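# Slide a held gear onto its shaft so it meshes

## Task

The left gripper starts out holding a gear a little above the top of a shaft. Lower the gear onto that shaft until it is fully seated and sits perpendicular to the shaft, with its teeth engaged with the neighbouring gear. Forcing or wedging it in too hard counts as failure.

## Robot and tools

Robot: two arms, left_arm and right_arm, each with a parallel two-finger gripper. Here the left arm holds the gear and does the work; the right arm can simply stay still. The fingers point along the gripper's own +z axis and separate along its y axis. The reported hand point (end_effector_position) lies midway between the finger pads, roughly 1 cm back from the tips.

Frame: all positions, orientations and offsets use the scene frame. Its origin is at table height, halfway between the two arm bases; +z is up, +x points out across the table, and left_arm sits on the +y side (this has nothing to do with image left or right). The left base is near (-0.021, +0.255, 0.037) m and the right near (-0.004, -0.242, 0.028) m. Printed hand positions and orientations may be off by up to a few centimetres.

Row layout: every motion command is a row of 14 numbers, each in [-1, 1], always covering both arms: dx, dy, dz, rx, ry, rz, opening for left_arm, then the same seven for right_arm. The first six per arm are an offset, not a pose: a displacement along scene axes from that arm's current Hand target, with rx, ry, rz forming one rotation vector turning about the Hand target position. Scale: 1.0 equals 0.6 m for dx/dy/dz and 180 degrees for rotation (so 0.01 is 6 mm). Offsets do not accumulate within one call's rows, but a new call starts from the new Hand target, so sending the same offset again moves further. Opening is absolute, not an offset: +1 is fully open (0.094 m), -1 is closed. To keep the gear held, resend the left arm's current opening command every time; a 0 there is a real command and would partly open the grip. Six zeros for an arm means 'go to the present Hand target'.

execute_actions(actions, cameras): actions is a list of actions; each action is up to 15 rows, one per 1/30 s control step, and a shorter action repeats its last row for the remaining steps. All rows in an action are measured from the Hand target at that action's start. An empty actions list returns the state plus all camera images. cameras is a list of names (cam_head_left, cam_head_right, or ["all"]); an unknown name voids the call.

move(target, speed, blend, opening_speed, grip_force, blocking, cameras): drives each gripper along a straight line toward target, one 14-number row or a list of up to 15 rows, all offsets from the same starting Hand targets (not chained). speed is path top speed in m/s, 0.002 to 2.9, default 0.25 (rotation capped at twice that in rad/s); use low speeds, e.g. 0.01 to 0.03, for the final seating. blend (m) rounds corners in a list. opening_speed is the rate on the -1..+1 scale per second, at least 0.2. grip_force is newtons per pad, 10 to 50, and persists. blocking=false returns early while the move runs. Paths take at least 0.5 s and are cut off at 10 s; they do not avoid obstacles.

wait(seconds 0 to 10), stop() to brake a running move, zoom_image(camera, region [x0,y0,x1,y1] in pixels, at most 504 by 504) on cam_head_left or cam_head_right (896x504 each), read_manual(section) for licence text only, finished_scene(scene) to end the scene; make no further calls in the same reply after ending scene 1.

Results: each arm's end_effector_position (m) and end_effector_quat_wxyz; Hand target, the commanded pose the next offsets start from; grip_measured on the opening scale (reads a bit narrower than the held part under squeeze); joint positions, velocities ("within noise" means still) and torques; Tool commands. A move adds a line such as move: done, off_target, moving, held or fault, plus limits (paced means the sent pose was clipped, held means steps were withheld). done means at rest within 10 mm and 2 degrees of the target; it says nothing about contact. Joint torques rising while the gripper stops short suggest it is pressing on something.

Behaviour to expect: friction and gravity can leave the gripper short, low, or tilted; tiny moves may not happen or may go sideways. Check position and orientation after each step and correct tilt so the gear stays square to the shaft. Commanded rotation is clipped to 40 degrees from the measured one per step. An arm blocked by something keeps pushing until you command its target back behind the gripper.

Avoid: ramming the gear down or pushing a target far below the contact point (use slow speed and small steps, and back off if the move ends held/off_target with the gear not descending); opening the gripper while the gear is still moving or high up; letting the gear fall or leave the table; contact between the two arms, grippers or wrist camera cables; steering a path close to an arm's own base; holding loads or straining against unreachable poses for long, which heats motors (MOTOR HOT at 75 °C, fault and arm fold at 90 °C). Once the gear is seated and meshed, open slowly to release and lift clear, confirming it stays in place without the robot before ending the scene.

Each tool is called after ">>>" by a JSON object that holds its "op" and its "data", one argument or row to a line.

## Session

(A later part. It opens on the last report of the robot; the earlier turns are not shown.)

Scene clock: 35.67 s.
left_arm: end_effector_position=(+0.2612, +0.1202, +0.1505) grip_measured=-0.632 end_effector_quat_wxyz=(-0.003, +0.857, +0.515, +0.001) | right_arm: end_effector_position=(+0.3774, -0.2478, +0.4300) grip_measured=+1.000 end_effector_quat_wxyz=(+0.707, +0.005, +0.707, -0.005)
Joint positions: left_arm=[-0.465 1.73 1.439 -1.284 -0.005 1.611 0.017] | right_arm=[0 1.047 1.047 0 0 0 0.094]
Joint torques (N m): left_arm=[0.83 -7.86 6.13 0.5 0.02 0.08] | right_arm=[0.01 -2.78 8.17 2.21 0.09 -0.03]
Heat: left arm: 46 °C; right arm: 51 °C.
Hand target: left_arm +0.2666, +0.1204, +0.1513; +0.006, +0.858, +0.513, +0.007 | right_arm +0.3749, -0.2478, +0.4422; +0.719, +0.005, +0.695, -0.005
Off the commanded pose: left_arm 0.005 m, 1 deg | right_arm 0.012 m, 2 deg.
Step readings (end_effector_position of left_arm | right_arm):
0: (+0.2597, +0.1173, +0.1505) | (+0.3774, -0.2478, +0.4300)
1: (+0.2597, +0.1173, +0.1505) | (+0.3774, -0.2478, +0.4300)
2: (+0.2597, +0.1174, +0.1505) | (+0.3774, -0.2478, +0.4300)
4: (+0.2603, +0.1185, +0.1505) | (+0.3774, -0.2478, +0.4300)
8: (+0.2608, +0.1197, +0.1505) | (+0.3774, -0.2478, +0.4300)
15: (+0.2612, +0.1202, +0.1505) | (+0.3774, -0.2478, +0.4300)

>>> {"op": "execute_actions", "data": {
  "actions": [
    [[0,0,-0.002,0,0,0,-1,0,0,0,0,0,0,1],[0,0,-0.004,0,0,0,-1,0,0,0,0,0,0,1],[0,0,-0.006,0,0,0,-1,0,0,0,0,0,0,1],[0,0,-0.008,0,0,0,-1,0,0,0,0,0,0,1]]
  ]
}}

Scene clock: 37.03 s.
left_arm: end_effector_position=(+0.2613, +0.1202, +0.1503) grip_measured=-0.632 end_effector_quat_wxyz=(-0.003, +0.858, +0.514, +0.001) | right_arm: end_effector_position=(+0.3774, -0.2478, +0.4300) grip_measured=+1.000 end_effector_quat_wxyz=(+0.707, +0.005, +0.707, -0.005)
Joint positions: left_arm=[-0.465 1.73 1.438 -1.283 -0.005 1.612 0.017] | right_arm=[0 1.047 1.047 0 0 0 0.094]
Joint torques (N m): left_arm=[0.77 -7.73 4.66 0.67 0.01 0.1] | right_arm=[0.02 -2.78 8.18 2.22 0.09 -0.02]
Heat: left arm: 46 °C; right arm: 51 °C.
Hand target: left_arm +0.2666, +0.1204, +0.1465; +0.006, +0.858, +0.513, +0.007 | right_arm +0.3749, -0.2478, +0.4422; +0.719, +0.005, +0.695, -0.005
Off the commanded pose: left_arm 0.007 m, 1 deg | right_arm 0.012 m, 2 deg.
Step readings (end_effector_position of left_arm | right_arm):
0: (+0.2612, +0.1202, +0.1505) | (+0.3774, -0.2478, +0.4300)
1: (+0.2612, +0.1202, +0.1505) | (+0.3774, -0.2478, +0.4300)
2: (+0.2612, +0.1202, +0.1505) | (+0.3774, -0.2478, +0.4300)
4: (+0.2613, +0.1202, +0.1504) | (+0.3774, -0.2478, +0.4300)
8: (+0.2613, +0.1202, +0.1503) | (+0.3774, -0.2478, +0.4300)
15: (+0.2613, +0.1202, +0.1503) | (+0.3774, -0.2478, +0.4300)

>>> {"op": "execute_actions", "data": {
  "actions": [
    [[0.002,0,0,0,0,0,-1,0,0,0,0,0,0,1],[0.004,0,0,0,0,0,-1,0,0,0,0,0,0,1],[0.006,0,0,0,0,0,-1,0,0,0,0,0,0,1],[0.008,0,0,0,0,0,-1,0,0,0,0,0,0,1]]
  ]
}}

Scene clock: 38.77 s.
left_arm: end_effector_position=(+0.2614, +0.1204, +0.1503) grip_measured=-0.632 end_effector_quat_wxyz=(-0.001, +0.858, +0.514, -0.002) | right_arm: end_effector_position=(+0.3774, -0.2478, +0.4300) grip_measured=+1.000 end_effector_quat_wxyz=(+0.707, +0.005, +0.707, -0.005)
Joint positions: left_arm=[-0.46 1.73 1.438 -1.283 0.002 1.618 0.017] | right_arm=[0 1.047 1.047 0 0 0 0.094]
Joint torques (N m): left_arm=[0.92 -6.35 6.39 0.64 -0.06 0.08] | right_arm=[0.02 -2.78 8.21 2.21 0.09 -0.03]
Heat: left arm: 46 °C; right arm: 51 °C.
Hand target: left_arm +0.2714, +0.1204, +0.1465; +0.006, +0.859, +0.513, +0.007 | right_arm +0.3749, -0.2478, +0.4422; +0.719, +0.005, +0.695, -0.005
Off the commanded pose: left_arm 0.011 m, 1 deg | right_arm 0.012 m, 2 deg.
Step readings (end_effector_position of left_arm | right_arm):
0: (+0.2613, +0.1202, +0.1503) | (+0.3774, -0.2478, +0.4300)
1: (+0.2613, +0.1202, +0.1503) | (+0.3774, -0.2478, +0.4300)
2: (+0.2613, +0.1202, +0.1503) | (+0.3774, -0.2478, +0.4300)
4: (+0.2614, +0.1204, +0.1503) | (+0.3774, -0.2478, +0.4300)
8: (+0.2614, +0.1205, +0.1503) | (+0.3774, -0.2478, +0.4300)
15: (+0.2614, +0.1204, +0.1503) | (+0.3774, -0.2478, +0.4300)

>>> {"op": "execute_actions", "data": {
  "actions": [
    [[-0.004,0,-0.003,0,0,0,-1,0,0,0,0,0,0,1],[-0.006,0,-0.006,0,0,0,-1,0,0,0,0,0,0,1],[-0.008,0,-0.008,0,0,0,-1,0,0,0,0,0,0,1]]
  ]
}}

>>> {"op": "execute_actions", "data": {
  "actions": [
    [[0.004,0,0,0,0,0,-1,0,0,0,0,0,0,1],[0.008,0,0,0,0,0,-1,0,0,0,0,0,0,1],[0.012,0,0,0,0,0,-1,0,0,0,0,0,0,1],[0.016,0,0,0,0,0,-1,0,0,0,0,0,0,1]]
  ]
}}

Scene clock: 40.17 s.
left_arm: end_effector_position=(+0.2611, +0.1206, +0.1501) grip_measured=-0.632 end_effector_quat_wxyz=(+0.002, +0.858, +0.514, +0.000) | right_arm: end_effector_position=(+0.3774, -0.2478, +0.4300) grip_measured=+1.000 end_effector_quat_wxyz=(+0.707, +0.005, +0.707, -0.005)
Joint positions: left_arm=[-0.46 1.723 1.43 -1.275 0.002 1.618 0.017] | right_arm=[0 1.047 1.047 0 0 0 0.094]
Joint torques (N m): left_arm=[0.39 -6.98 3.77 0.79 -0.06 0.03] | right_arm=[0.02 -2.8 8.24 2.22 0.1 -0.02]
Heat: left arm: 46 °C; right arm: 51 °C.
Hand target: left_arm +0.2665, +0.1204, +0.1417; +0.006, +0.859, +0.513, +0.007 | right_arm +0.3749, -0.2478, +0.4422; +0.719, +0.005, +0.695, -0.005
Off the commanded pose: left_arm 0.010 m, 1 deg | right_arm 0.012 m, 2 deg.
Step readings (end_effector_position of left_arm | right_arm):
0: (+0.2614, +0.1204, +0.1503) | (+0.3774, -0.2478, +0.4300)
1: (+0.2614, +0.1204, +0.1503) | (+0.3774, -0.2478, +0.4300)
2: (+0.2614, +0.1205, +0.1501) | (+0.3774, -0.2478, +0.4300)
4: (+0.2613, +0.1205, +0.1502) | (+0.3774, -0.2478, +0.4300)
8: (+0.2611, +0.1206, +0.1501) | (+0.3774, -0.2478, +0.4300)
15: (+0.2611, +0.1206, +0.1501) | (+0.3774, -0.2478, +0.4300)

Scene clock: 40.87 s.
left_arm: end_effector_position=(+0.2640, +0.1211, +0.1504) grip_measured=-0.632 end_effector_quat_wxyz=(+0.003, +0.858, +0.514, -0.001) | right_arm: end_effector_position=(+0.3774, -0.2478, +0.4300) grip_measured=+1.000 end_effector_quat_wxyz=(+0.707, +0.005, +0.707, -0.005)
Joint positions: left_arm=[-0.453 1.731 1.439 -1.276 0.005 1.624 0.017] | right_arm=[0 1.047 1.047 0 0 0 0.094]
Joint torques (N m): left_arm=[0.9 -4.9 6.41 0.73 -0.08 0.09] | right_arm=[0.02 -2.78 8.21 2.21 0.09 -0.02]
Heat: left arm: 46 °C; right arm: 51 °C.
Hand target: left_arm +0.2762, +0.1204, +0.1418; +0.006, +0.858, +0.513, +0.007 | right_arm +0.3749, -0.2478, +0.4422; +0.719, +0.005, +0.695, -0.005
Off the commanded pose: left_arm 0.015 m, 1 deg | right_arm 0.012 m, 2 deg.
Step readings (end_effector_position of left_arm | right_arm):
0: (+0.2611, +0.1206, +0.1501) | (+0.3774, -0.2478, +0.4300)
1: (+0.2611, +0.1206, +0.1501) | (+0.3774, -0.2478, +0.4300)
2: (+0.2611, +0.1206, +0.1501) | (+0.3774, -0.2478, +0.4300)
4: (+0.2617, +0.1206, +0.1503) | (+0.3774, -0.2478, +0.4300)
8: (+0.2637, +0.1209, +0.1503) | (+0.3774, -0.2478, +0.4300)
15: (+0.2640, +0.1211, +0.1504) | (+0.3774, -0.2478, +0.4300)

>>> {"op": "execute_actions", "data": {
  "actions": [
    [[-0.003,-0.003,0.001,0,0,0,-1,0,0,0,0,0,0,1],[-0.003,-0.005,0.001,0,0,0,-1,0,0,0,0,0,0,1],[-0.003,-0.006,0.001,0,0,0,-1,0,0,0,0,0,0,1],[-0.003,-0.007,0.001,0,0,0,-1,0,0,0,0,0,0,1],[-0.003,-0.008,0.001,0,0,0,-1,0,0,0,0,0,0,1],[-0.003,-0.009,0.001,0,0,0,-1,0,0,0,0,0,0,1]]
  ]
}}

Scene clock: 42.33 s.
left_arm: end_effector_position=(+0.2636, +0.1198, +0.1504) grip_measured=-0.632 end_effector_quat_wxyz=(+0.002, +0.859, +0.513, -0.002) | right_arm: end_effector_position=(+0.3774, -0.2478, +0.4300) grip_measured=+1.000 end_effector_quat_wxyz=(+0.707, +0.005, +0.707, -0.005)
Joint positions: left_arm=[-0.457 1.734 1.443 -1.279 0.005 1.624 0.017] | right_arm=[0 1.047 1.047 0 0 0 0.094]
Joint torques (N m): left_arm=[-0.25 -5.04 6.56 0.74 -0.08 -0.08] | right_arm=[0.02 -2.8 8.23 2.22 0.09 -0.03]
Heat: left arm: 46 °C; right arm: 51 °C.
Hand target: left_arm +0.2744, +0.1149, +0.1424; +0.006, +0.859, +0.513, +0.007 | right_arm +0.3749, -0.2478, +0.4422; +0.719, +0.005, +0.695, -0.005
Off the commanded pose: left_arm 0.014 m, 1 deg | right_arm 0.012 m, 2 deg.
Step readings (end_effector_position of left_arm | right_arm):
0: (+0.2640, +0.1211, +0.1504) | (+0.3774, -0.2478, +0.4300)
1: (+0.2640, +0.1211, +0.1504) | (+0.3774, -0.2478, +0.4300)
2: (+0.2640, +0.1211, +0.1504) | (+0.3774, -0.2478, +0.4300)
4: (+0.2640, +0.1210, +0.1504) | (+0.3774, -0.2478, +0.4300)
8: (+0.2637, +0.1200, +0.1503) | (+0.3774, -0.2478, +0.4300)
15: (+0.2636, +0.1198, +0.1504) | (+0.3774, -0.2478, +0.4300)

>>> {"op": "execute_actions", "data": {
  "actions": [
    [[0,-0.002,0,0,0,0,-1,0,0,0,0,0,0,1],[0,-0.003,0,0,0,0,-1,0,0,0,0,0,0,1],[0,-0.004,0,0,0,0,-1,0,0,0,0,0,0,1],[0,-0.005,0,0,0,0,-1,0,0,0,0,0,0,1],[0,-0.006,0,0,0,0,-1,0,0,0,0,0,0,1]],
    [[-0.004,0,0,0,0,0,-1,0,0,0,0,0,0,1],[-0.007,0,0,0,0,0,-1,0,0,0,0,0,0,1],[-0.010,0,0,0,0,0,-1,0,0,0,0,0,0,1],[-0.012,0,0,0,0,0,-1,0,0,0,0,0,0,1],[-0.014,0,0,0,0,0,-1,0,0,0,0,0,0,1]],
    [[0,0.002,0.003,0,0,0,-1,0,0,0,0,0,0,1],[0,0.004,0.003,0,0,0,-1,0,0,0,0,0,0,1],[0,0.006,0.003,0,0,0,-1,0,0,0,0,0,0,1],[0,0.008,0.003,0,0,0,-1,0,0,0,0,0,0,1],[0,0.01,0.003,0,0,0,-1,0,0,0,0,0,0,1],[0,0.012,0.003,0,0,0,-1,0,0,0,0,0,0,1]]
  ]
}}

Scene clock: 44.80 s.
left_arm: end_effector_position=(+0.2641, +0.1190, +0.1504) grip_measured=-0.632 end_effector_quat_wxyz=(+0.001, +0.857, +0.515, +0.008) | right_arm: end_effector_position=(+0.3774, -0.2478, +0.4300) grip_measured=+1.000 end_effector_quat_wxyz=(+0.707, +0.005, +0.707, -0.005)
Joint positions: left_arm=[-0.468 1.729 1.437 -1.269 -0.013 1.607 0.017] | right_arm=[0 1.047 1.047 0 0 0 0.094]
Joint torques (N m): left_arm=[0.66 -7.56 3.97 0.66 0.09 0.06] | right_arm=[0.02 -2.78 8.2 2.22 0.09 -0.03]
Heat: left arm: 45 °C; right arm: 51 °C.
Hand target: left_arm +0.2659, +0.1186, +0.1441; +0.006, +0.858, +0.513, +0.007 | right_arm +0.3749, -0.2478, +0.4422; +0.719, +0.005, +0.695, -0.005
Off the commanded pose: left_arm 0.007 m, 1 deg | right_arm 0.012 m, 2 deg.
Step readings (end_effector_position of left_arm | right_arm):
0: (+0.2636, +0.1198, +0.1504) | (+0.3774, -0.2478, +0.4300)
1: (+0.2635, +0.1197, +0.1504) | (+0.3774, -0.2478, +0.4300)
2: (+0.2633, +0.1193, +0.1504) | (+0.3774, -0.2478, +0.4300)
4: (+0.2632, +0.1184, +0.1503) | (+0.3774, -0.2478, +0.4300)
8: (+0.2641, +0.1175, +0.1504) | (+0.3774, -0.2478, +0.4300)
15: (+0.2641, +0.1175, +0.1503) | (+0.3774, -0.2478, +0.4300)
16: (+0.2641, +0.1175, +0.1503) | (+0.3774, -0.2478, +0.4300)
17: (+0.2641, +0.1174, +0.1503) | (+0.3774, -0.2478, +0.4300)
19: (+0.2639, +0.1172, +0.1502) | (+0.3774, -0.2478, +0.4300)
23: (+0.2637, +0.1170, +0.1502) | (+0.3774, -0.2478, +0.4300)
30: (+0.2636, +0.1170, +0.1502) | (+0.3774, -0.2478, +0.4300)
31: (+0.2636, +0.1170, +0.1503) | (+0.3774, -0.2478, +0.4300)
32: (+0.2636, +0.1170, +0.1503) | (+0.3774, -0.2478, +0.4300)
34: (+0.2635, +0.1172, +0.1502) | (+0.3774, -0.2478, +0.4300)
38: (+0.2640, +0.1187, +0.1503) | (+0.3774, -0.2478, +0.4300)
45: (+0.2641, +0.1190, +0.1504) | (+0.3774, -0.2478, +0.4300)

>>> {"op": "wait", "data": {
  "seconds": 0,
  "cameras": ["all"]
}}

>>> {"op": "zoom_image", "data": {
  "camera": "cam_head_right",
  "region": [370, 150, 420, 200]
}}

>>> {"op": "zoom_image", "data": {
  "camera": "cam_head_left",
  "region": [375, 145, 425, 195]
}}

>>> {"op": "move", "data": {
  "target": [0,0,0.16,0,0,0,-1,0,0,0,0,0,0,1],
  "speed": 0.12,
  "cameras": ["all"]
}}

>>> {"op": "zoom_image", "data": {
  "camera": "cam_head_right",
  "region": [385, 165, 410, 190]
}}

>>> {"op": "zoom_image", "data": {
  "camera": "cam_head_left",
  "region": [390, 165, 415, 190]
}}

>>> {"op": "zoom_image", "data": {
  "camera": "cam_head_right",
  "region": [365, 100, 415, 150]
}}

>>> {"op": "zoom_image", "data": {
  "camera": "cam_head_left",
  "region": [375, 100, 425, 150]
}}

Scene clock: 46.50 s.
left_arm: end_effector_position=(+0.2641, +0.1190, +0.1504) grip_measured=-0.632 end_effector_quat_wxyz=(+0.001, +0.857, +0.515, +0.008) | right_arm: end_effector_position=(+0.3774, -0.2478, +0.4300) grip_measured=+1.000 end_effector_quat_wxyz=(+0.707, +0.005, +0.707, -0.005)
Joint positions: left_arm=[-0.468 1.729 1.437 -1.269 -0.013 1.607 0.017] | right_arm=[0 1.047 1.047 0 0 0 0.094]
Joint torques (N m): left_arm=[0.61 -7.58 4.01 0.66 0.09 0.08] | right_arm=[0.01 -2.77 8.2 2.21 0.09 -0.03]
Heat: left arm: 45 °C; right arm: 51 °C.
Hand target: left_arm +0.2659, +0.1186, +0.1441; +0.006, +0.858, +0.513, +0.007 | right_arm +0.3749, -0.2478, +0.4422; +0.719, +0.005, +0.695, -0.005
Tool commands: left_gripper/opening=-1.0 right_gripper/opening=+1.0
Off the commanded pose: left_arm 0.007 m, 1 deg | right_arm 0.012 m, 2 deg.

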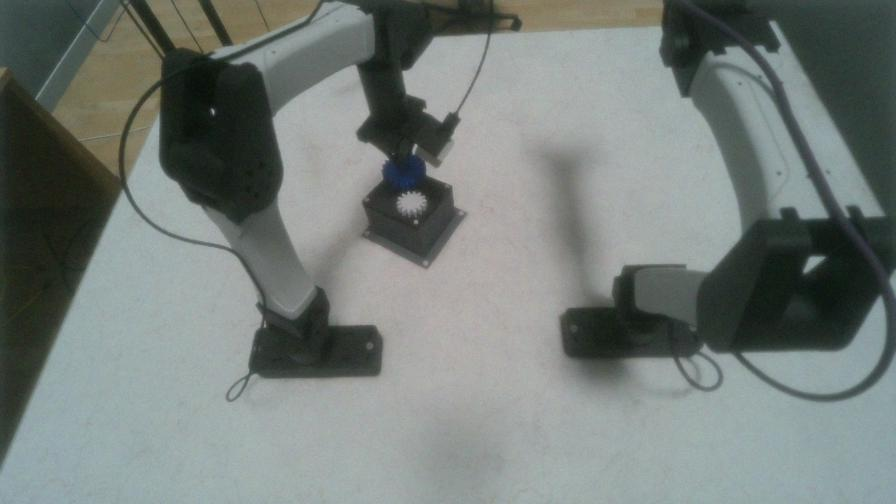

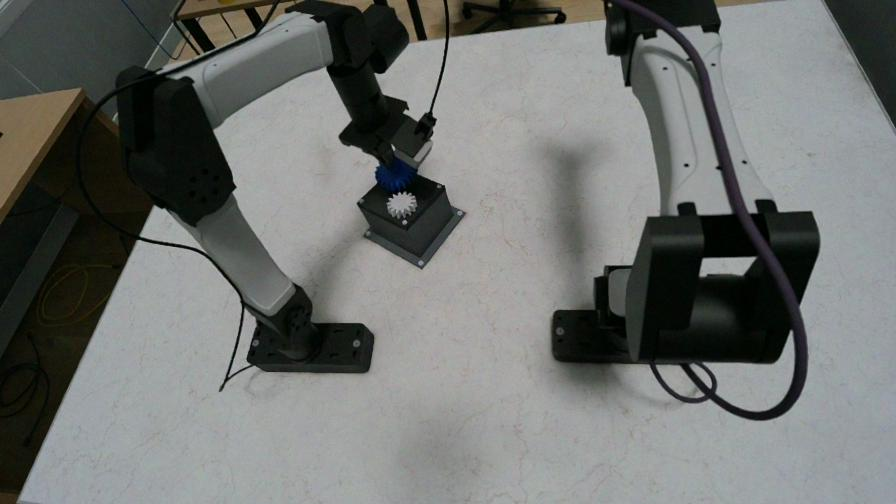

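Scaled by 10.080.

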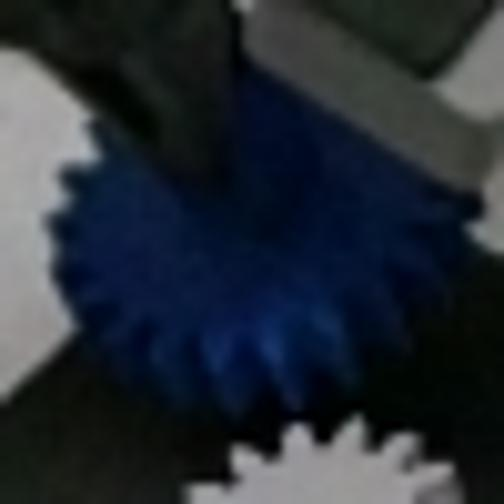

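Scaled by 10.080.

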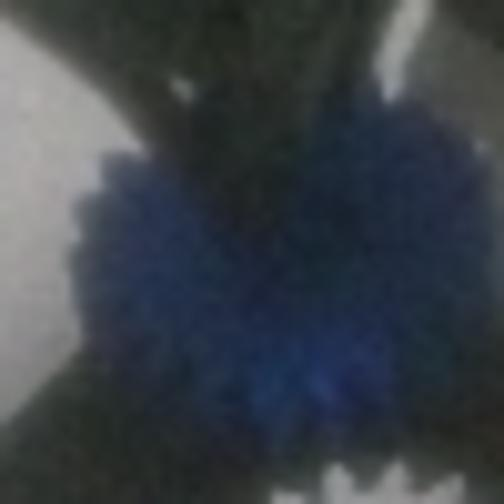

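Scene clock: 47.93 s.
left_arm: end_effector_position=(+0.2663, +0.1179, +0.2304) grip_measured=-0.632 end_effector_quat_wxyz=(+0.015, +0.857, +0.515, +0.018) | right_arm: end_effector_position=(+0.3774, -0.2478, +0.4300) grip_measured=+1.000 end_effector_quat_wxyz=(+0.707, +0.005, +0.707, -0.005)
Joint positions: left_arm=[-0.468 1.738 1.768 -1.555 -0.013 1.607 0.017] | right_arm=[0 1.047 1.047 0 0 0 0.094]
Joint torques (N m): left_arm=[0.62 -8.83 7.68 0.33 0.1 0.07] | right_arm=[0.01 -2.77 8.18 2.22 0.1 -0.03]
Heat: left arm: 45 °C; right arm: 51 °C.
Hand target: left_arm +0.2660, +0.1185, +0.2401; +0.006, +0.858, +0.513, +0.007 | right_arm +0.3749, -0.2478, +0.4422; +0.719, +0.005, +0.695, -0.005
Off the commanded pose: left_arm 0.010 m, 2 deg | right_arm 0.012 m, 2 deg.
joint sent to its limit (left arm) — joint 4 (wrist pitch), lower limit. The joint targets are off in orientation, not in position.
move: off_target (right_arm)

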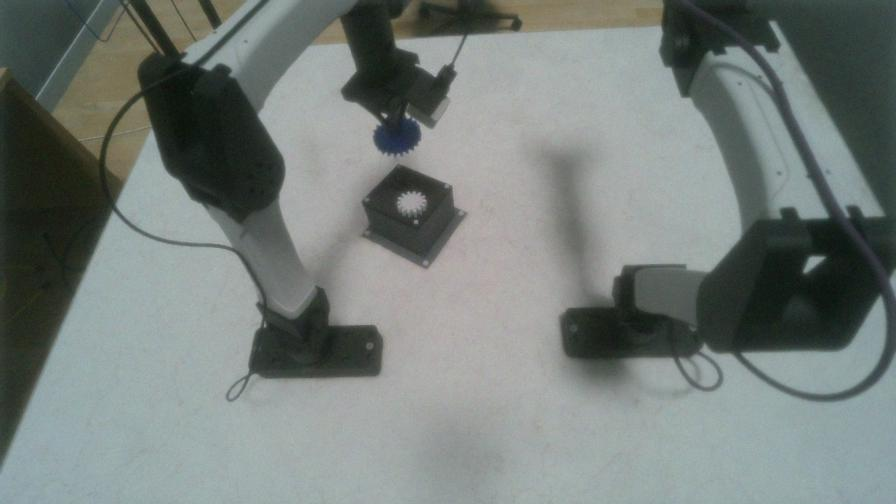

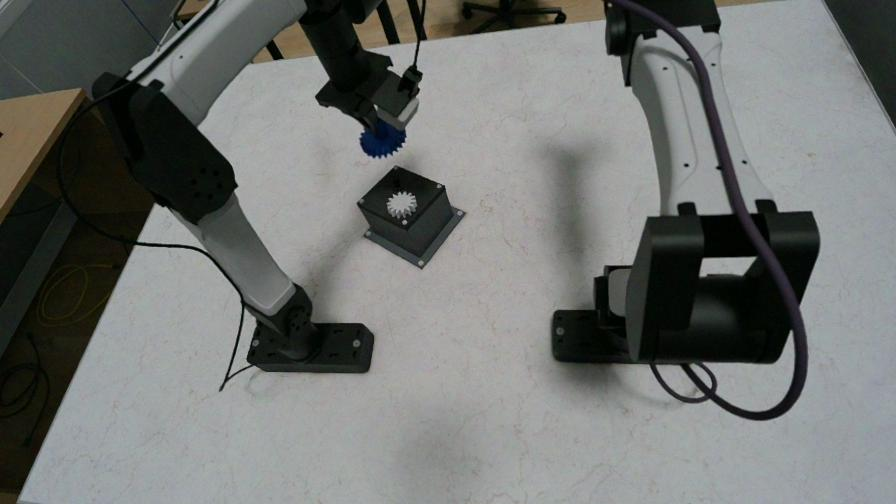

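Scaled by 20.160.

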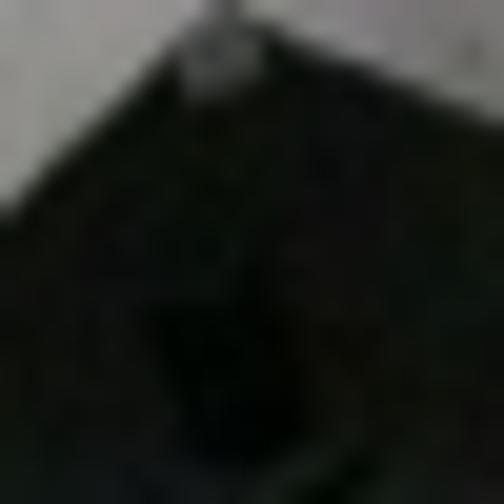

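Scaled by 20.160.

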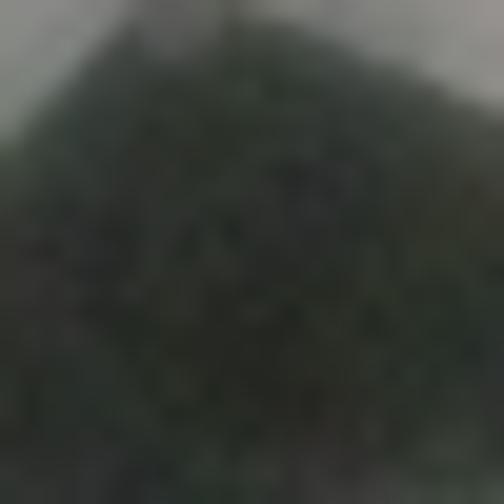

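Scaled by 10.080.

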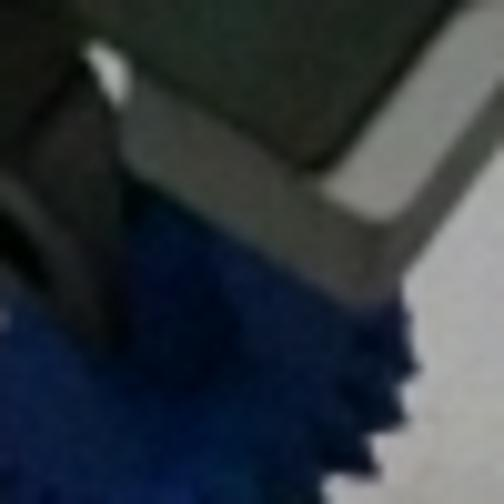

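Scaled by 10.080.

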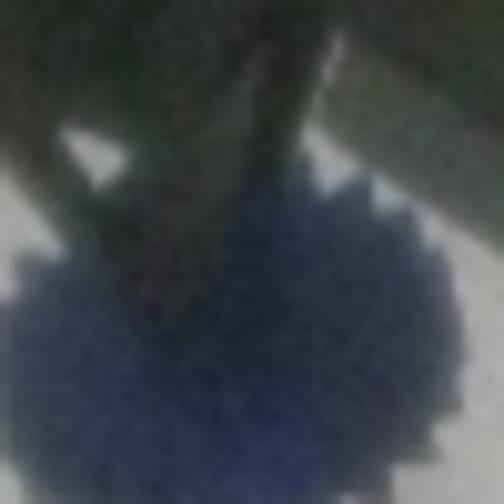

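>>> {"op": "move", "data": {
  "target": [
    [-0.015,0.0025,0,0,0,0,-1,0,0,0,0,0,0,1],
    [-0.015,0.0025,-0.135,0,0,0,-1,0,0,0,0,0,0,1]
  ],
  "speed": 0.1,
  "blend": 0.005
}}

>>> {"op": "move", "data": {
  "target": [0,0,-0.012,0,0,0,-1,0,0,0,0,0,0,1],
  "speed": 0.025
}}

Scene clock: 57.87 s.
left_arm: end_effector_position=(+0.2560, +0.1230, +0.1511) grip_measured=-0.632 end_effector_quat_wxyz=(-0.014, +0.857, +0.515, -0.001) | right_arm: end_effector_position=(+0.3774, -0.2478, +0.4300) grip_measured=+1.000 end_effector_quat_wxyz=(+0.707, +0.005, +0.707, -0.005)
Joint positions: left_arm=[-0.468 1.726 1.437 -1.305 -0.013 1.607 0.017] | right_arm=[0 1.047 1.047 0 0 0 0.094]
Joint torques (N m): left_arm=[-0.06 -10.54 5.65 0.41 0.11 -0.02] | right_arm=[0.02 -2.77 8.21 2.22 0.09 -0.03]
Heat: left arm: 45 °C; right arm: 51 °C.
Hand target: left_arm +0.2570, +0.1200, +0.1592; +0.006, +0.858, +0.513, +0.007 | right_arm +0.3749, -0.2478, +0.4422; +0.719, +0.005, +0.695, -0.005
Off the commanded pose: left_arm 0.009 m, 2 deg | right_arm 0.012 m, 2 deg.
move: off_target (right_arm)

Scene clock: 58.63 s.
left_arm: end_effector_position=(+0.2564, +0.1227, +0.1457) grip_measured=-0.632 end_effector_quat_wxyz=(-0.010, +0.857, +0.515, +0.001) | right_arm: end_effector_position=(+0.3774, -0.2478, +0.4300) grip_measured=+1.000 end_effector_quat_wxyz=(+0.707, +0.005, +0.707, -0.005)
Joint positions: left_arm=[-0.468 1.721 1.409 -1.274 -0.012 1.607 0.017] | right_arm=[0 1.047 1.047 0 0 0 0.094]
Joint torques (N m): left_arm=[-0.1 -9.88 5.7 0.38 0.09 -0.01] | right_arm=[0.03 -2.78 8.2 2.22 0.1 -0.03]
Heat: left arm: 45 °C; right arm: 51 °C.
Hand target: left_arm +0.2570, +0.1201, +0.1519; +0.006, +0.858, +0.513, +0.007 | right_arm +0.3749, -0.2478, +0.4422; +0.719, +0.005, +0.695, -0.005
Off the commanded pose: left_arm 0.007 m, 2 deg | right_arm 0.012 m, 2 deg.
move: off_target (right_arm)

>>> {"op": "execute_actions", "data": {
  "actions": [
    [[0,0,-0.003,0,0,0,-1,0,0,0,0,0,0,1],[0,0,-0.005,0,0,0,-1,0,0,0,0,0,0,1],[0,0,-0.008,0,0,0,-1,0,0,0,0,0,0,1]]
  ],
  "cameras": ["all"]
}}

>>> {"op": "zoom_image", "data": {
  "camera": "cam_head_right",
  "region": [365, 140, 425, 200]
}}

Scene clock: 59.93 s.
left_arm: end_effector_position=(+0.2564, +0.1227, +0.1412) grip_measured=-0.632 end_effector_quat_wxyz=(-0.009, +0.857, +0.515, +0.001) | right_arm: end_effector_position=(+0.3774, -0.2478, +0.4300) grip_measured=+1.000 end_effector_quat_wxyz=(+0.707, +0.005, +0.707, -0.005)
Joint positions: left_arm=[-0.468 1.721 1.391 -1.255 -0.012 1.607 0.017] | right_arm=[0 1.047 1.047 0 0 0 0.094]
Joint torques (N m): left_arm=[-0.08 -9.77 5.7 0.4 0.09 -0.01] | right_arm=[0.02 -2.77 8.2 2.22 0.09 -0.02]
Heat: left arm: 45 °C; right arm: 51 °C.
Hand target: left_arm +0.2570, +0.1200, +0.1471; +0.006, +0.858, +0.513, +0.007 | right_arm +0.3749, -0.2478, +0.4422; +0.719, +0.005, +0.695, -0.005
Off the commanded pose: left_arm 0.006 m, 2 deg | right_arm 0.012 m, 2 deg.
Step readings (end_effector_position of left_arm | right_arm):
0: (+0.2564, +0.1227, +0.1457) | (+0.3774, -0.2478, +0.4300)
1: (+0.2564, +0.1227, +0.1455) | (+0.3774, -0.2478, +0.4300)
2: (+0.2564, +0.1227, +0.1450) | (+0.3774, -0.2478, +0.4300)
4: (+0.2563, +0.1228, +0.1430) | (+0.3774, -0.2478, +0.4300)
8: (+0.2564, +0.1227, +0.1413) | (+0.3774, -0.2478, +0.4300)
15: (+0.2564, +0.1227, +0.1412) | (+0.3774, -0.2478, +0.4300)

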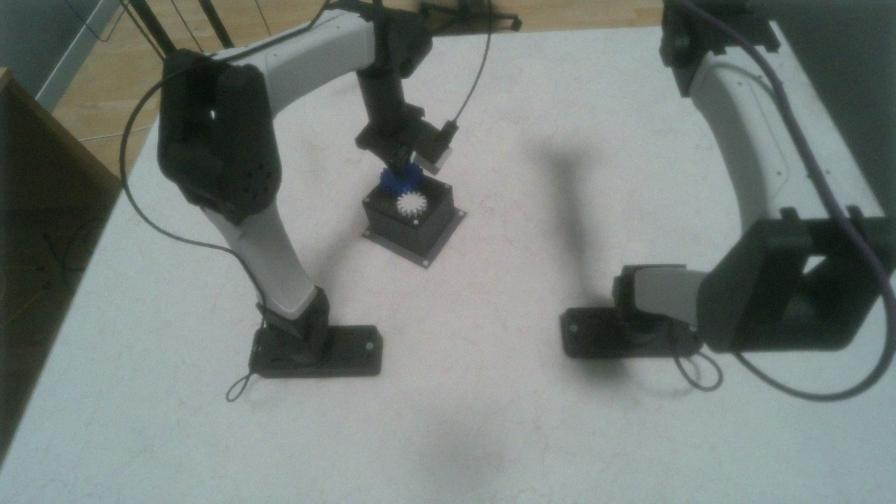

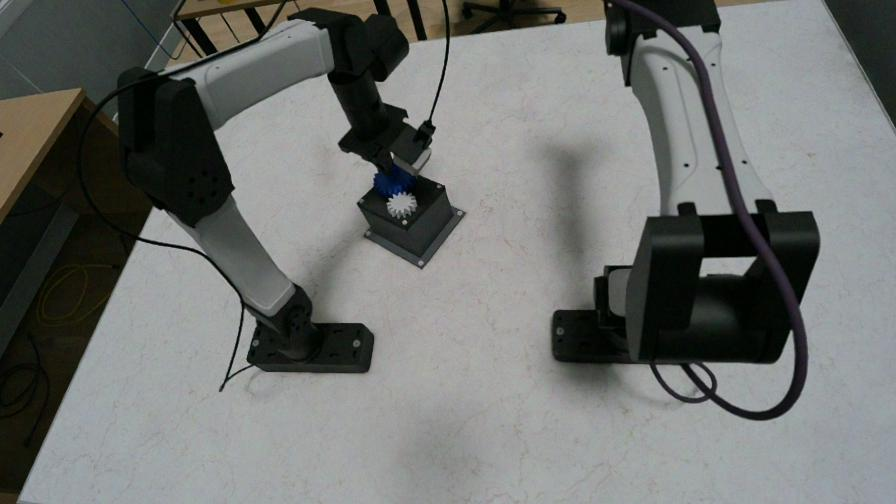

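Scaled by 8.400.

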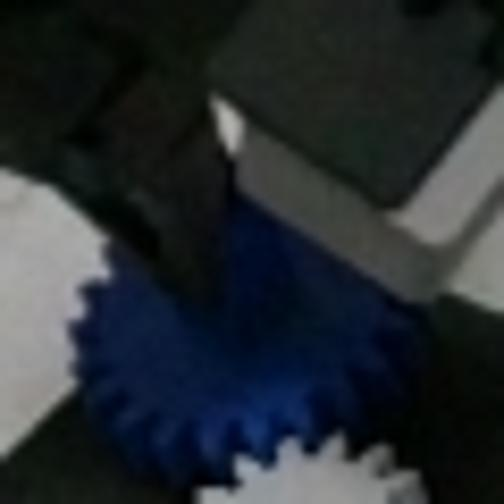

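>>> {"op": "execute_actions", "data": {
  "actions": [
    [[0,0,-0.002,0,0,0,-1,0,0,0,0,0,0,1],[0,0,-0.004,0,0,0,-1,0,0,0,0,0,0,1],[0,0,-0.006,0,0,0,-1,0,0,0,0,0,0,1]],
    [[0,0,-0.002,0,0,0,-1,0,0,0,0,0,0,1],[0,0,-0.004,0,0,0,-1,0,0,0,0,0,0,1],[0,0,-0.006,0,0,0,-1,0,0,0,0,0,0,1]]
  ]
}}

Scene clock: 61.57 s.
left_arm: end_effector_position=(+0.2563, +0.1228, +0.1365) grip_measured=-0.632 end_effector_quat_wxyz=(-0.008, +0.857, +0.515, +0.002) | right_arm: end_effector_position=(+0.3774, -0.2478, +0.4300) grip_measured=+1.000 end_effector_quat_wxyz=(+0.707, +0.005, +0.707, -0.005)
Joint positions: left_arm=[-0.468 1.72 1.372 -1.234 -0.012 1.607 0.017] | right_arm=[0 1.047 1.047 0 0 0 0.094]
Joint torques (N m): left_arm=[-0.08 -9.5 5.09 0.47 0.08 -0.02] | right_arm=[0.02 -2.8 8.2 2.22 0.09 -0.03]
Heat: left arm: 45 °C; right arm: 51 °C.
Hand target: left_arm +0.2570, +0.1200, +0.1399; +0.006, +0.858, +0.513, +0.007 | right_arm +0.3749, -0.2478, +0.4422; +0.719, +0.005, +0.695, -0.005
Off the commanded pose: left_arm 0.004 m, 2 deg | right_arm 0.012 m, 2 deg.
Step readings (end_effector_position of left_arm | right_arm):
0: (+0.2564, +0.1227, +0.1412) | (+0.3774, -0.2478, +0.4300)
1: (+0.2563, +0.1228, +0.1410) | (+0.3774, -0.2478, +0.4300)
2: (+0.2562, +0.1228, +0.1406) | (+0.3774, -0.2478, +0.4300)
4: (+0.2562, +0.1228, +0.1391) | (+0.3774, -0.2478, +0.4300)
8: (+0.2563, +0.1228, +0.1380) | (+0.3774, -0.2478, +0.4300)
15: (+0.2563, +0.1228, +0.1379) | (+0.3774, -0.2478, +0.4300)
16: (+0.2562, +0.1228, +0.1378) | (+0.3774, -0.2478, +0.4300)
17: (+0.2563, +0.1228, +0.1374) | (+0.3774, -0.2478, +0.4300)
19: (+0.2562, +0.1228, +0.1365) | (+0.3774, -0.2478, +0.4300)
23: (+0.2563, +0.1228, +0.1365) | (+0.3774, -0.2478, +0.4300)
30: (+0.2563, +0.1228, +0.1365) | (+0.3774, -0.2478, +0.4300)

>>> {"op": "wait", "data": {
  "seconds": 0,
  "cameras": ["all"]
}}

>>> {"op": "zoom_image", "data": {
  "camera": "cam_head_right",
  "region": [365, 160, 425, 220]
}}

>>> {"op": "zoom_image", "data": {
  "camera": "cam_head_left",
  "region": [375, 160, 435, 220]
}}

Scene clock: 62.03 s.
left_arm: end_effector_position=(+0.2563, +0.1228, +0.1365) grip_measured=-0.632 end_effector_quat_wxyz=(-0.008, +0.857, +0.515, +0.002) | right_arm: end_effector_position=(+0.3774, -0.2478, +0.4300) grip_measured=+1.000 end_effector_quat_wxyz=(+0.707, +0.005, +0.707, -0.005)
Joint positions: left_arm=[-0.468 1.72 1.372 -1.234 -0.012 1.607 0.017] | right_arm=[0 1.047 1.047 0 0 0 0.094]
Joint torques (N m): left_arm=[-0.1 -9.47 5.09 0.48 0.1 0] | right_arm=[0.02 -2.8 8.2 2.22 0.1 -0.03]
Heat: left arm: 45 °C; right arm: 51 °C.
Hand target: left_arm +0.2570, +0.1200, +0.1399; +0.006, +0.858, +0.513, +0.007 | right_arm +0.3749, -0.2478, +0.4422; +0.719, +0.005, +0.695, -0.005
Tool commands: left_gripper/opening=-1.0 right_gripper/opening=+1.0
Off the commanded pose: left_arm 0.004 m, 2 deg | right_arm 0.012 m, 2 deg.

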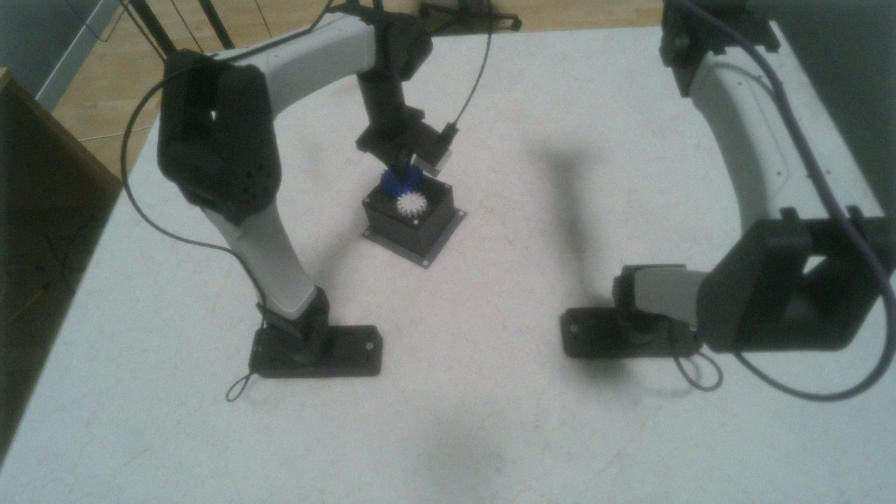

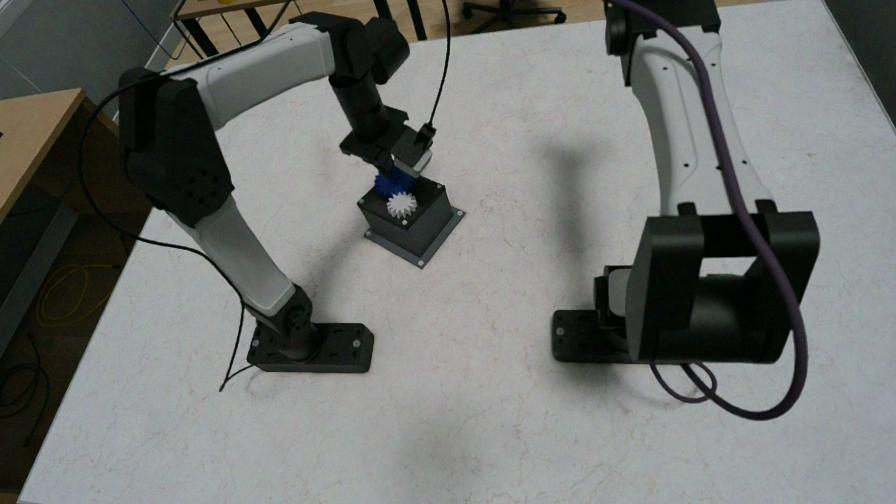

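Scaled by 8.400.

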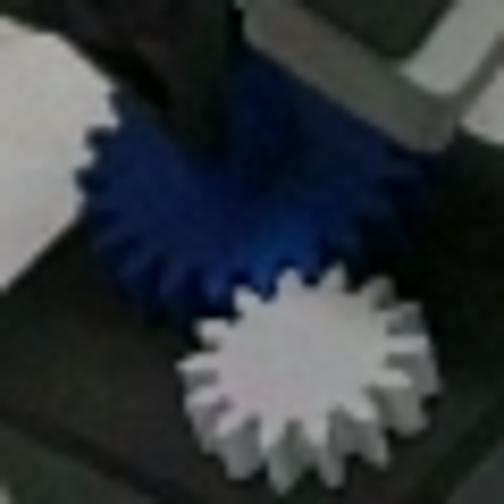

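Scaled by 8.400.

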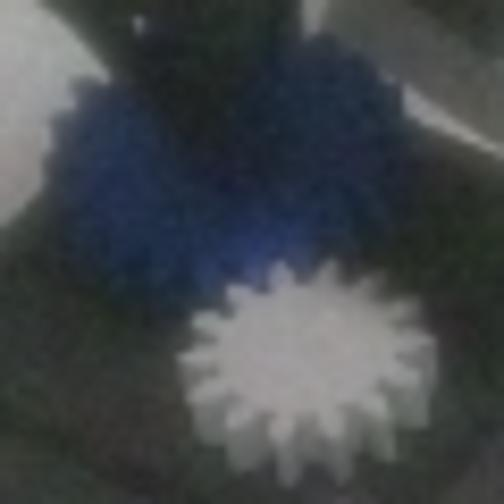

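>>> {"op": "execute_actions", "data": {
  "actions": [
    [[0,0,0,0,0,0.004,-1,0,0,0,0,0,0,1],[0,0,0,0,0,0.008,-1,0,0,0,0,0,0,1],[0,0,0,0,0,0.012,-1,0,0,0,0,0,0,1],[0,0,0,0,0,0.016,-1,0,0,0,0,0,0,1],[0,0,0,0,0,0.02,-1,0,0,0,0,0,0,1],[0,0,0,0,0,0.024,-1,0,0,0,0,0,0,1]],
    [[0,0,-0.001,0,0,0.004,-1,0,0,0,0,0,0,1],[0,0,-0.001,0,0,0.008,-1,0,0,0,0,0,0,1],[0,0,-0.001,0,0,0.012,-1,0,0,0,0,0,0,1],[0,0,-0.001,0,0,0.016,-1,0,0,0,0,0,0,1],[0,0,-0.001,0,0,0.02,-1,0,0,0,0,0,0,1]]
  ]
}}

Scene clock: 64.30 s.
left_arm: end_effector_position=(+0.2562, +0.1227, +0.1364) grip_measured=-0.632 end_effector_quat_wxyz=(-0.008, +0.823, +0.568, +0.002) | right_arm: end_effector_position=(+0.3774, -0.2478, +0.4300) grip_measured=+1.000 end_effector_quat_wxyz=(+0.707, +0.005, +0.707, -0.005)
Joint positions: left_arm=[-0.468 1.72 1.371 -1.233 -0.012 1.481 0.017] | right_arm=[0 1.047 1.047 0 0 0 0.094]
Joint torques (N m): left_arm=[-0.18 -9.37 5.09 0.48 0.07 -0.11] | right_arm=[0.03 -2.78 8.21 2.22 0.09 -0.03]
Heat: left arm: 45 °C; right arm: 51 °C.
Hand target: left_arm +0.2570, +0.1200, +0.1393; +0.005, +0.821, +0.571, +0.007 | right_arm +0.3749, -0.2478, +0.4422; +0.719, +0.005, +0.695, -0.005
Off the commanded pose: left_arm 0.004 m, 2 deg | right_arm 0.012 m, 2 deg.
Step readings (end_effector_position of left_arm | right_arm):
0: (+0.2563, +0.1228, +0.1365) | (+0.3774, -0.2478, +0.4300)
1: (+0.2563, +0.1228, +0.1365) | (+0.3774, -0.2478, +0.4300)
2: (+0.2563, +0.1228, +0.1365) | (+0.3774, -0.2478, +0.4300)
4: (+0.2563, +0.1228, +0.1365) | (+0.3774, -0.2478, +0.4300)
8: (+0.2563, +0.1227, +0.1365) | (+0.3774, -0.2478, +0.4300)
15: (+0.2563, +0.1227, +0.1365) | (+0.3774, -0.2478, +0.4300)
16: (+0.2563, +0.1227, +0.1365) | (+0.3774, -0.2478, +0.4300)
17: (+0.2563, +0.1227, +0.1365) | (+0.3774, -0.2478, +0.4300)
19: (+0.2563, +0.1227, +0.1365) | (+0.3774, -0.2478, +0.4300)
23: (+0.2563, +0.1227, +0.1365) | (+0.3774, -0.2478, +0.4300)
30: (+0.2562, +0.1227, +0.1364) | (+0.3774, -0.2478, +0.4300)

>>> {"op": "execute_actions", "data": {
  "actions": [
    [[0,0,-0.002,0,0,0,-1,0,0,0,0,0,0,1],[0,0,-0.004,0,0,0,-1,0,0,0,0,0,0,1],[0,0,-0.006,0,0,0,-1,0,0,0,0,0,0,1]],
    [[0,0,0,0,0,0.004,-1,0,0,0,0,0,0,1],[0,0,0,0,0,0.008,-1,0,0,0,0,0,0,1],[0,0,0,0,0,0.012,-1,0,0,0,0,0,0,1],[0,0,0,0,0,0.016,-1,0,0,0,0,0,0,1],[0,0,0,0,0,0.02,-1,0,0,0,0,0,0,1],[0,0,0,0,0,0.024,-1,0,0,0,0,0,0,1],[0,0,0,0,0,0.028,-1,0,0,0,0,0,0,1]]
  ],
  "cameras": ["all"]
}}

>>> {"op": "zoom_image", "data": {
  "camera": "cam_head_right",
  "region": [365, 160, 425, 220]
}}

Scene clock: 66.40 s.
left_arm: end_effector_position=(+0.2561, +0.1228, +0.1362) grip_measured=-0.632 end_effector_quat_wxyz=(-0.005, +0.799, +0.602, +0.004) | right_arm: end_effector_position=(+0.3774, -0.2478, +0.4300) grip_measured=+1.000 end_effector_quat_wxyz=(+0.707, +0.005, +0.707, -0.005)
Joint positions: left_arm=[-0.468 1.715 1.364 -1.226 -0.012 1.397 0.017] | right_arm=[0 1.047 1.047 0 0 0 0.094]
Joint torques (N m): left_arm=[-0.24 -8.68 4.62 0.58 0.06 -0.19] | right_arm=[0.01 -2.78 8.2 2.22 0.09 -0.02]
Heat: left arm: 45 °C; right arm: 51 °C.
Hand target: left_arm +0.2570, +0.1201, +0.1357; +0.005, +0.795, +0.606, +0.008 | right_arm +0.3749, -0.2478, +0.4422; +0.719, +0.005, +0.695, -0.005
Off the commanded pose: left_arm 0.003 m, 1 deg | right_arm 0.012 m, 2 deg.
Step readings (end_effector_position of left_arm | right_arm):
0: (+0.2562, +0.1227, +0.1364) | (+0.3774, -0.2478, +0.4300)
1: (+0.2561, +0.1228, +0.1363) | (+0.3774, -0.2478, +0.4300)
2: (+0.2561, +0.1228, +0.1362) | (+0.3774, -0.2478, +0.4300)
4: (+0.2562, +0.1227, +0.1362) | (+0.3774, -0.2478, +0.4300)
8: (+0.2561, +0.1228, +0.1362) | (+0.3774, -0.2478, +0.4300)
15: (+0.2561, +0.1228, +0.1362) | (+0.3774, -0.2478, +0.4300)
16: (+0.2561, +0.1228, +0.1362) | (+0.3774, -0.2478, +0.4300)
17: (+0.2561, +0.1228, +0.1362) | (+0.3774, -0.2478, +0.4300)
19: (+0.2561, +0.1228, +0.1362) | (+0.3774, -0.2478, +0.4300)
23: (+0.2561, +0.1228, +0.1362) | (+0.3774, -0.2478, +0.4300)
30: (+0.2561, +0.1228, +0.1362) | (+0.3774, -0.2478, +0.4300)

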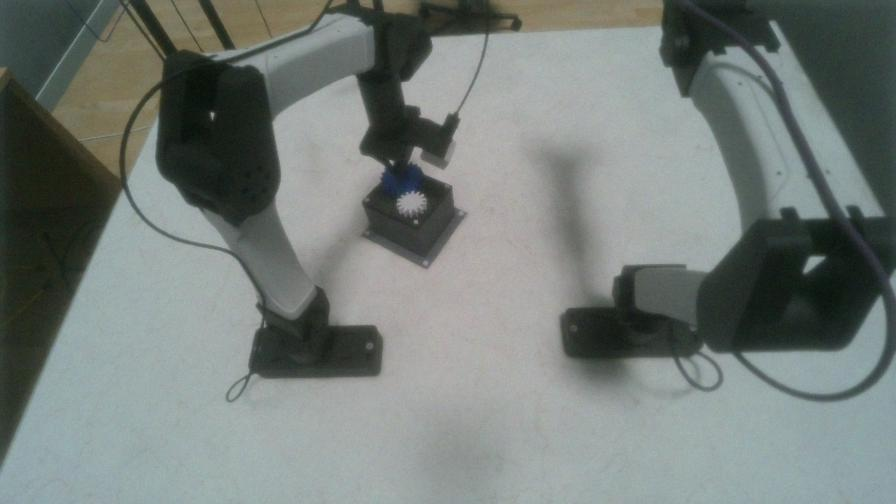

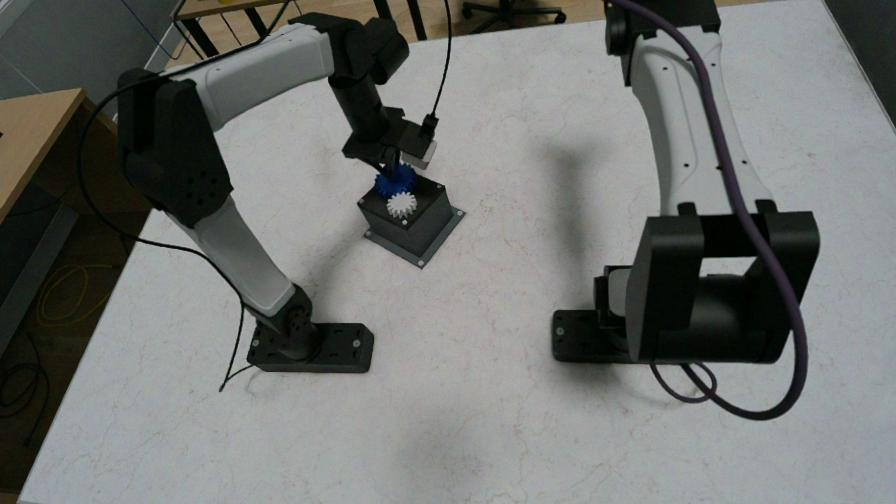

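Scaled by 8.400.

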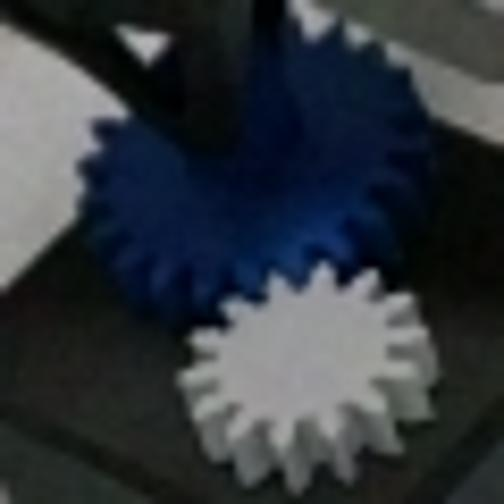

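>>> {"op": "move", "data": {
  "target": [0,0,0.004,0,0,0,-0.35,0,0,0,0,0,0,1],
  "opening_speed": 0.5,
  "speed": 0.02
}}

>>> {"op": "move", "data": {
  "target": [0,0,0.13,0,0,0,-0.35,0,0,0,0,0,0,1],
  "speed": 0.1,
  "cameras": ["all"]
}}

>>> {"op": "zoom_image", "data": {
  "camera": "cam_head_right",
  "region": [355, 150, 425, 220]
}}

>>> {"op": "zoom_image", "data": {
  "camera": "cam_head_left",
  "region": [365, 150, 435, 220]
}}

Scene clock: 69.40 s.
left_arm: end_effector_position=(+0.2562, +0.1228, +0.1355) grip_measured=-0.352 end_effector_quat_wxyz=(-0.005, +0.796, +0.605, +0.004) | right_arm: end_effector_position=(+0.3774, -0.2478, +0.4300) grip_measured=+1.000 end_effector_quat_wxyz=(+0.707, +0.005, +0.707, -0.005)
Joint positions: left_arm=[-0.468 1.715 1.362 -1.223 -0.012 1.389 0.03] | right_arm=[0 1.047 1.047 0 0 0 0.094]
Joint torques (N m): left_arm=[-0.25 -8.76 5.61 0.45 0.06 -0.11] | right_arm=[0.02 -2.8 8.2 2.22 0.09 -0.03]
Heat: left arm: 45 °C; right arm: 51 °C.
Hand target: left_arm +0.2570, +0.1201, +0.1382; +0.005, +0.795, +0.606, +0.008 | right_arm +0.3749, -0.2478, +0.4422; +0.719, +0.005, +0.695, -0.005
Off the commanded pose: left_arm 0.004 m, 1 deg | right_arm 0.012 m, 2 deg.
move: off_target (right_arm)

Scene clock: 70.90 s.
left_arm: end_effector_position=(+0.2572, +0.1222, +0.2119) grip_measured=-0.352 end_effector_quat_wxyz=(+0.002, +0.796, +0.605, +0.008) | right_arm: end_effector_position=(+0.3774, -0.2478, +0.4300) grip_measured=+1.000 end_effector_quat_wxyz=(+0.707, +0.005, +0.707, -0.005)
Joint positions: left_arm=[-0.468 1.715 1.666 -1.51 -0.012 1.389 0.03] | right_arm=[0 1.047 1.047 0 0 0 0.094]
Joint torques (N m): left_arm=[-0.23 -7.31 7.72 0.23 0.03 -0.11] | right_arm=[0.01 -2.8 8.2 2.21 0.09 -0.02]
Heat: left arm: 45 °C; right arm: 51 °C.
Hand target: left_arm +0.2569, +0.1201, +0.2161; +0.005, +0.795, +0.606, +0.008 | right_arm +0.3749, -0.2478, +0.4422; +0.719, +0.005, +0.695, -0.005
Off the commanded pose: left_arm 0.005 m, 0 deg | right_arm 0.012 m, 2 deg.
move: off_target (right_arm)

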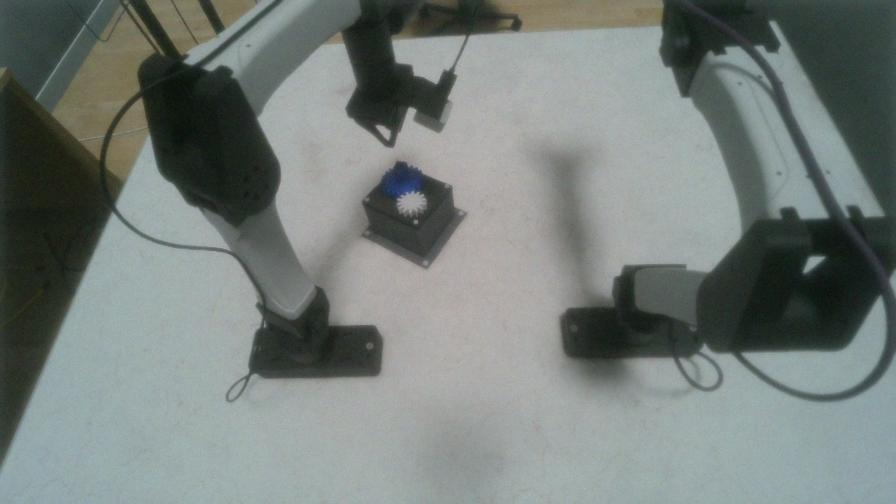

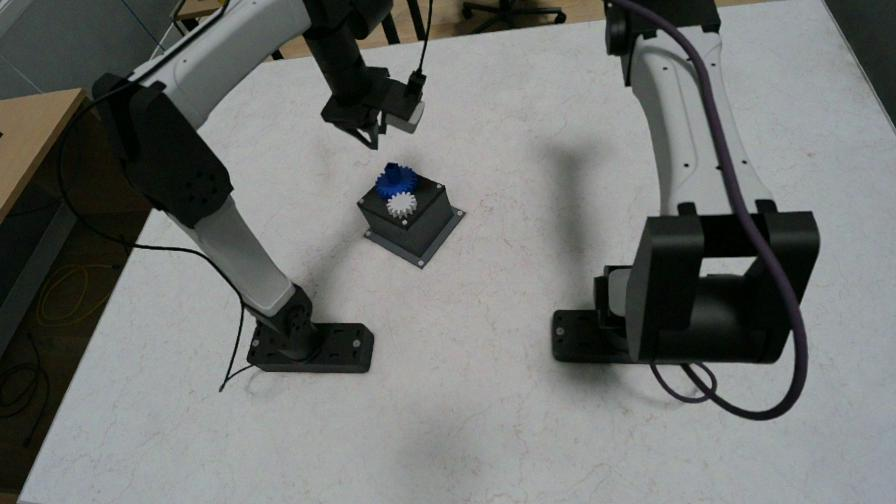

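Scaled by 7.200.

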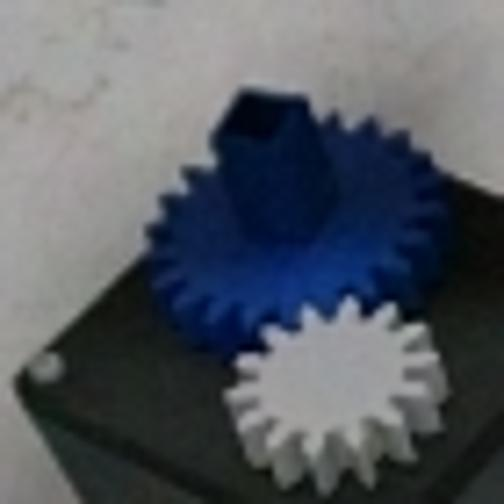

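Scaled by 7.200.

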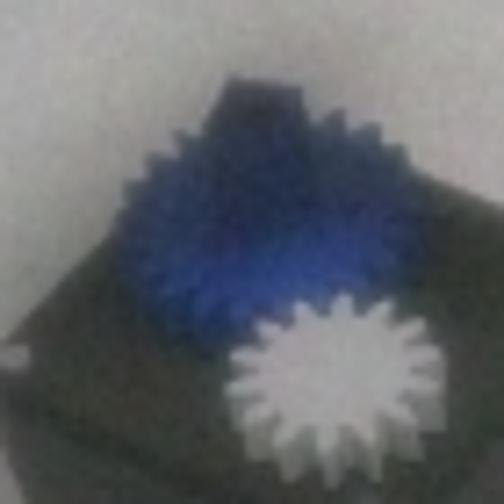

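>>> {"op": "finished_scene", "data": {
  "scene": 1
}}

The scene is finished: the task was done.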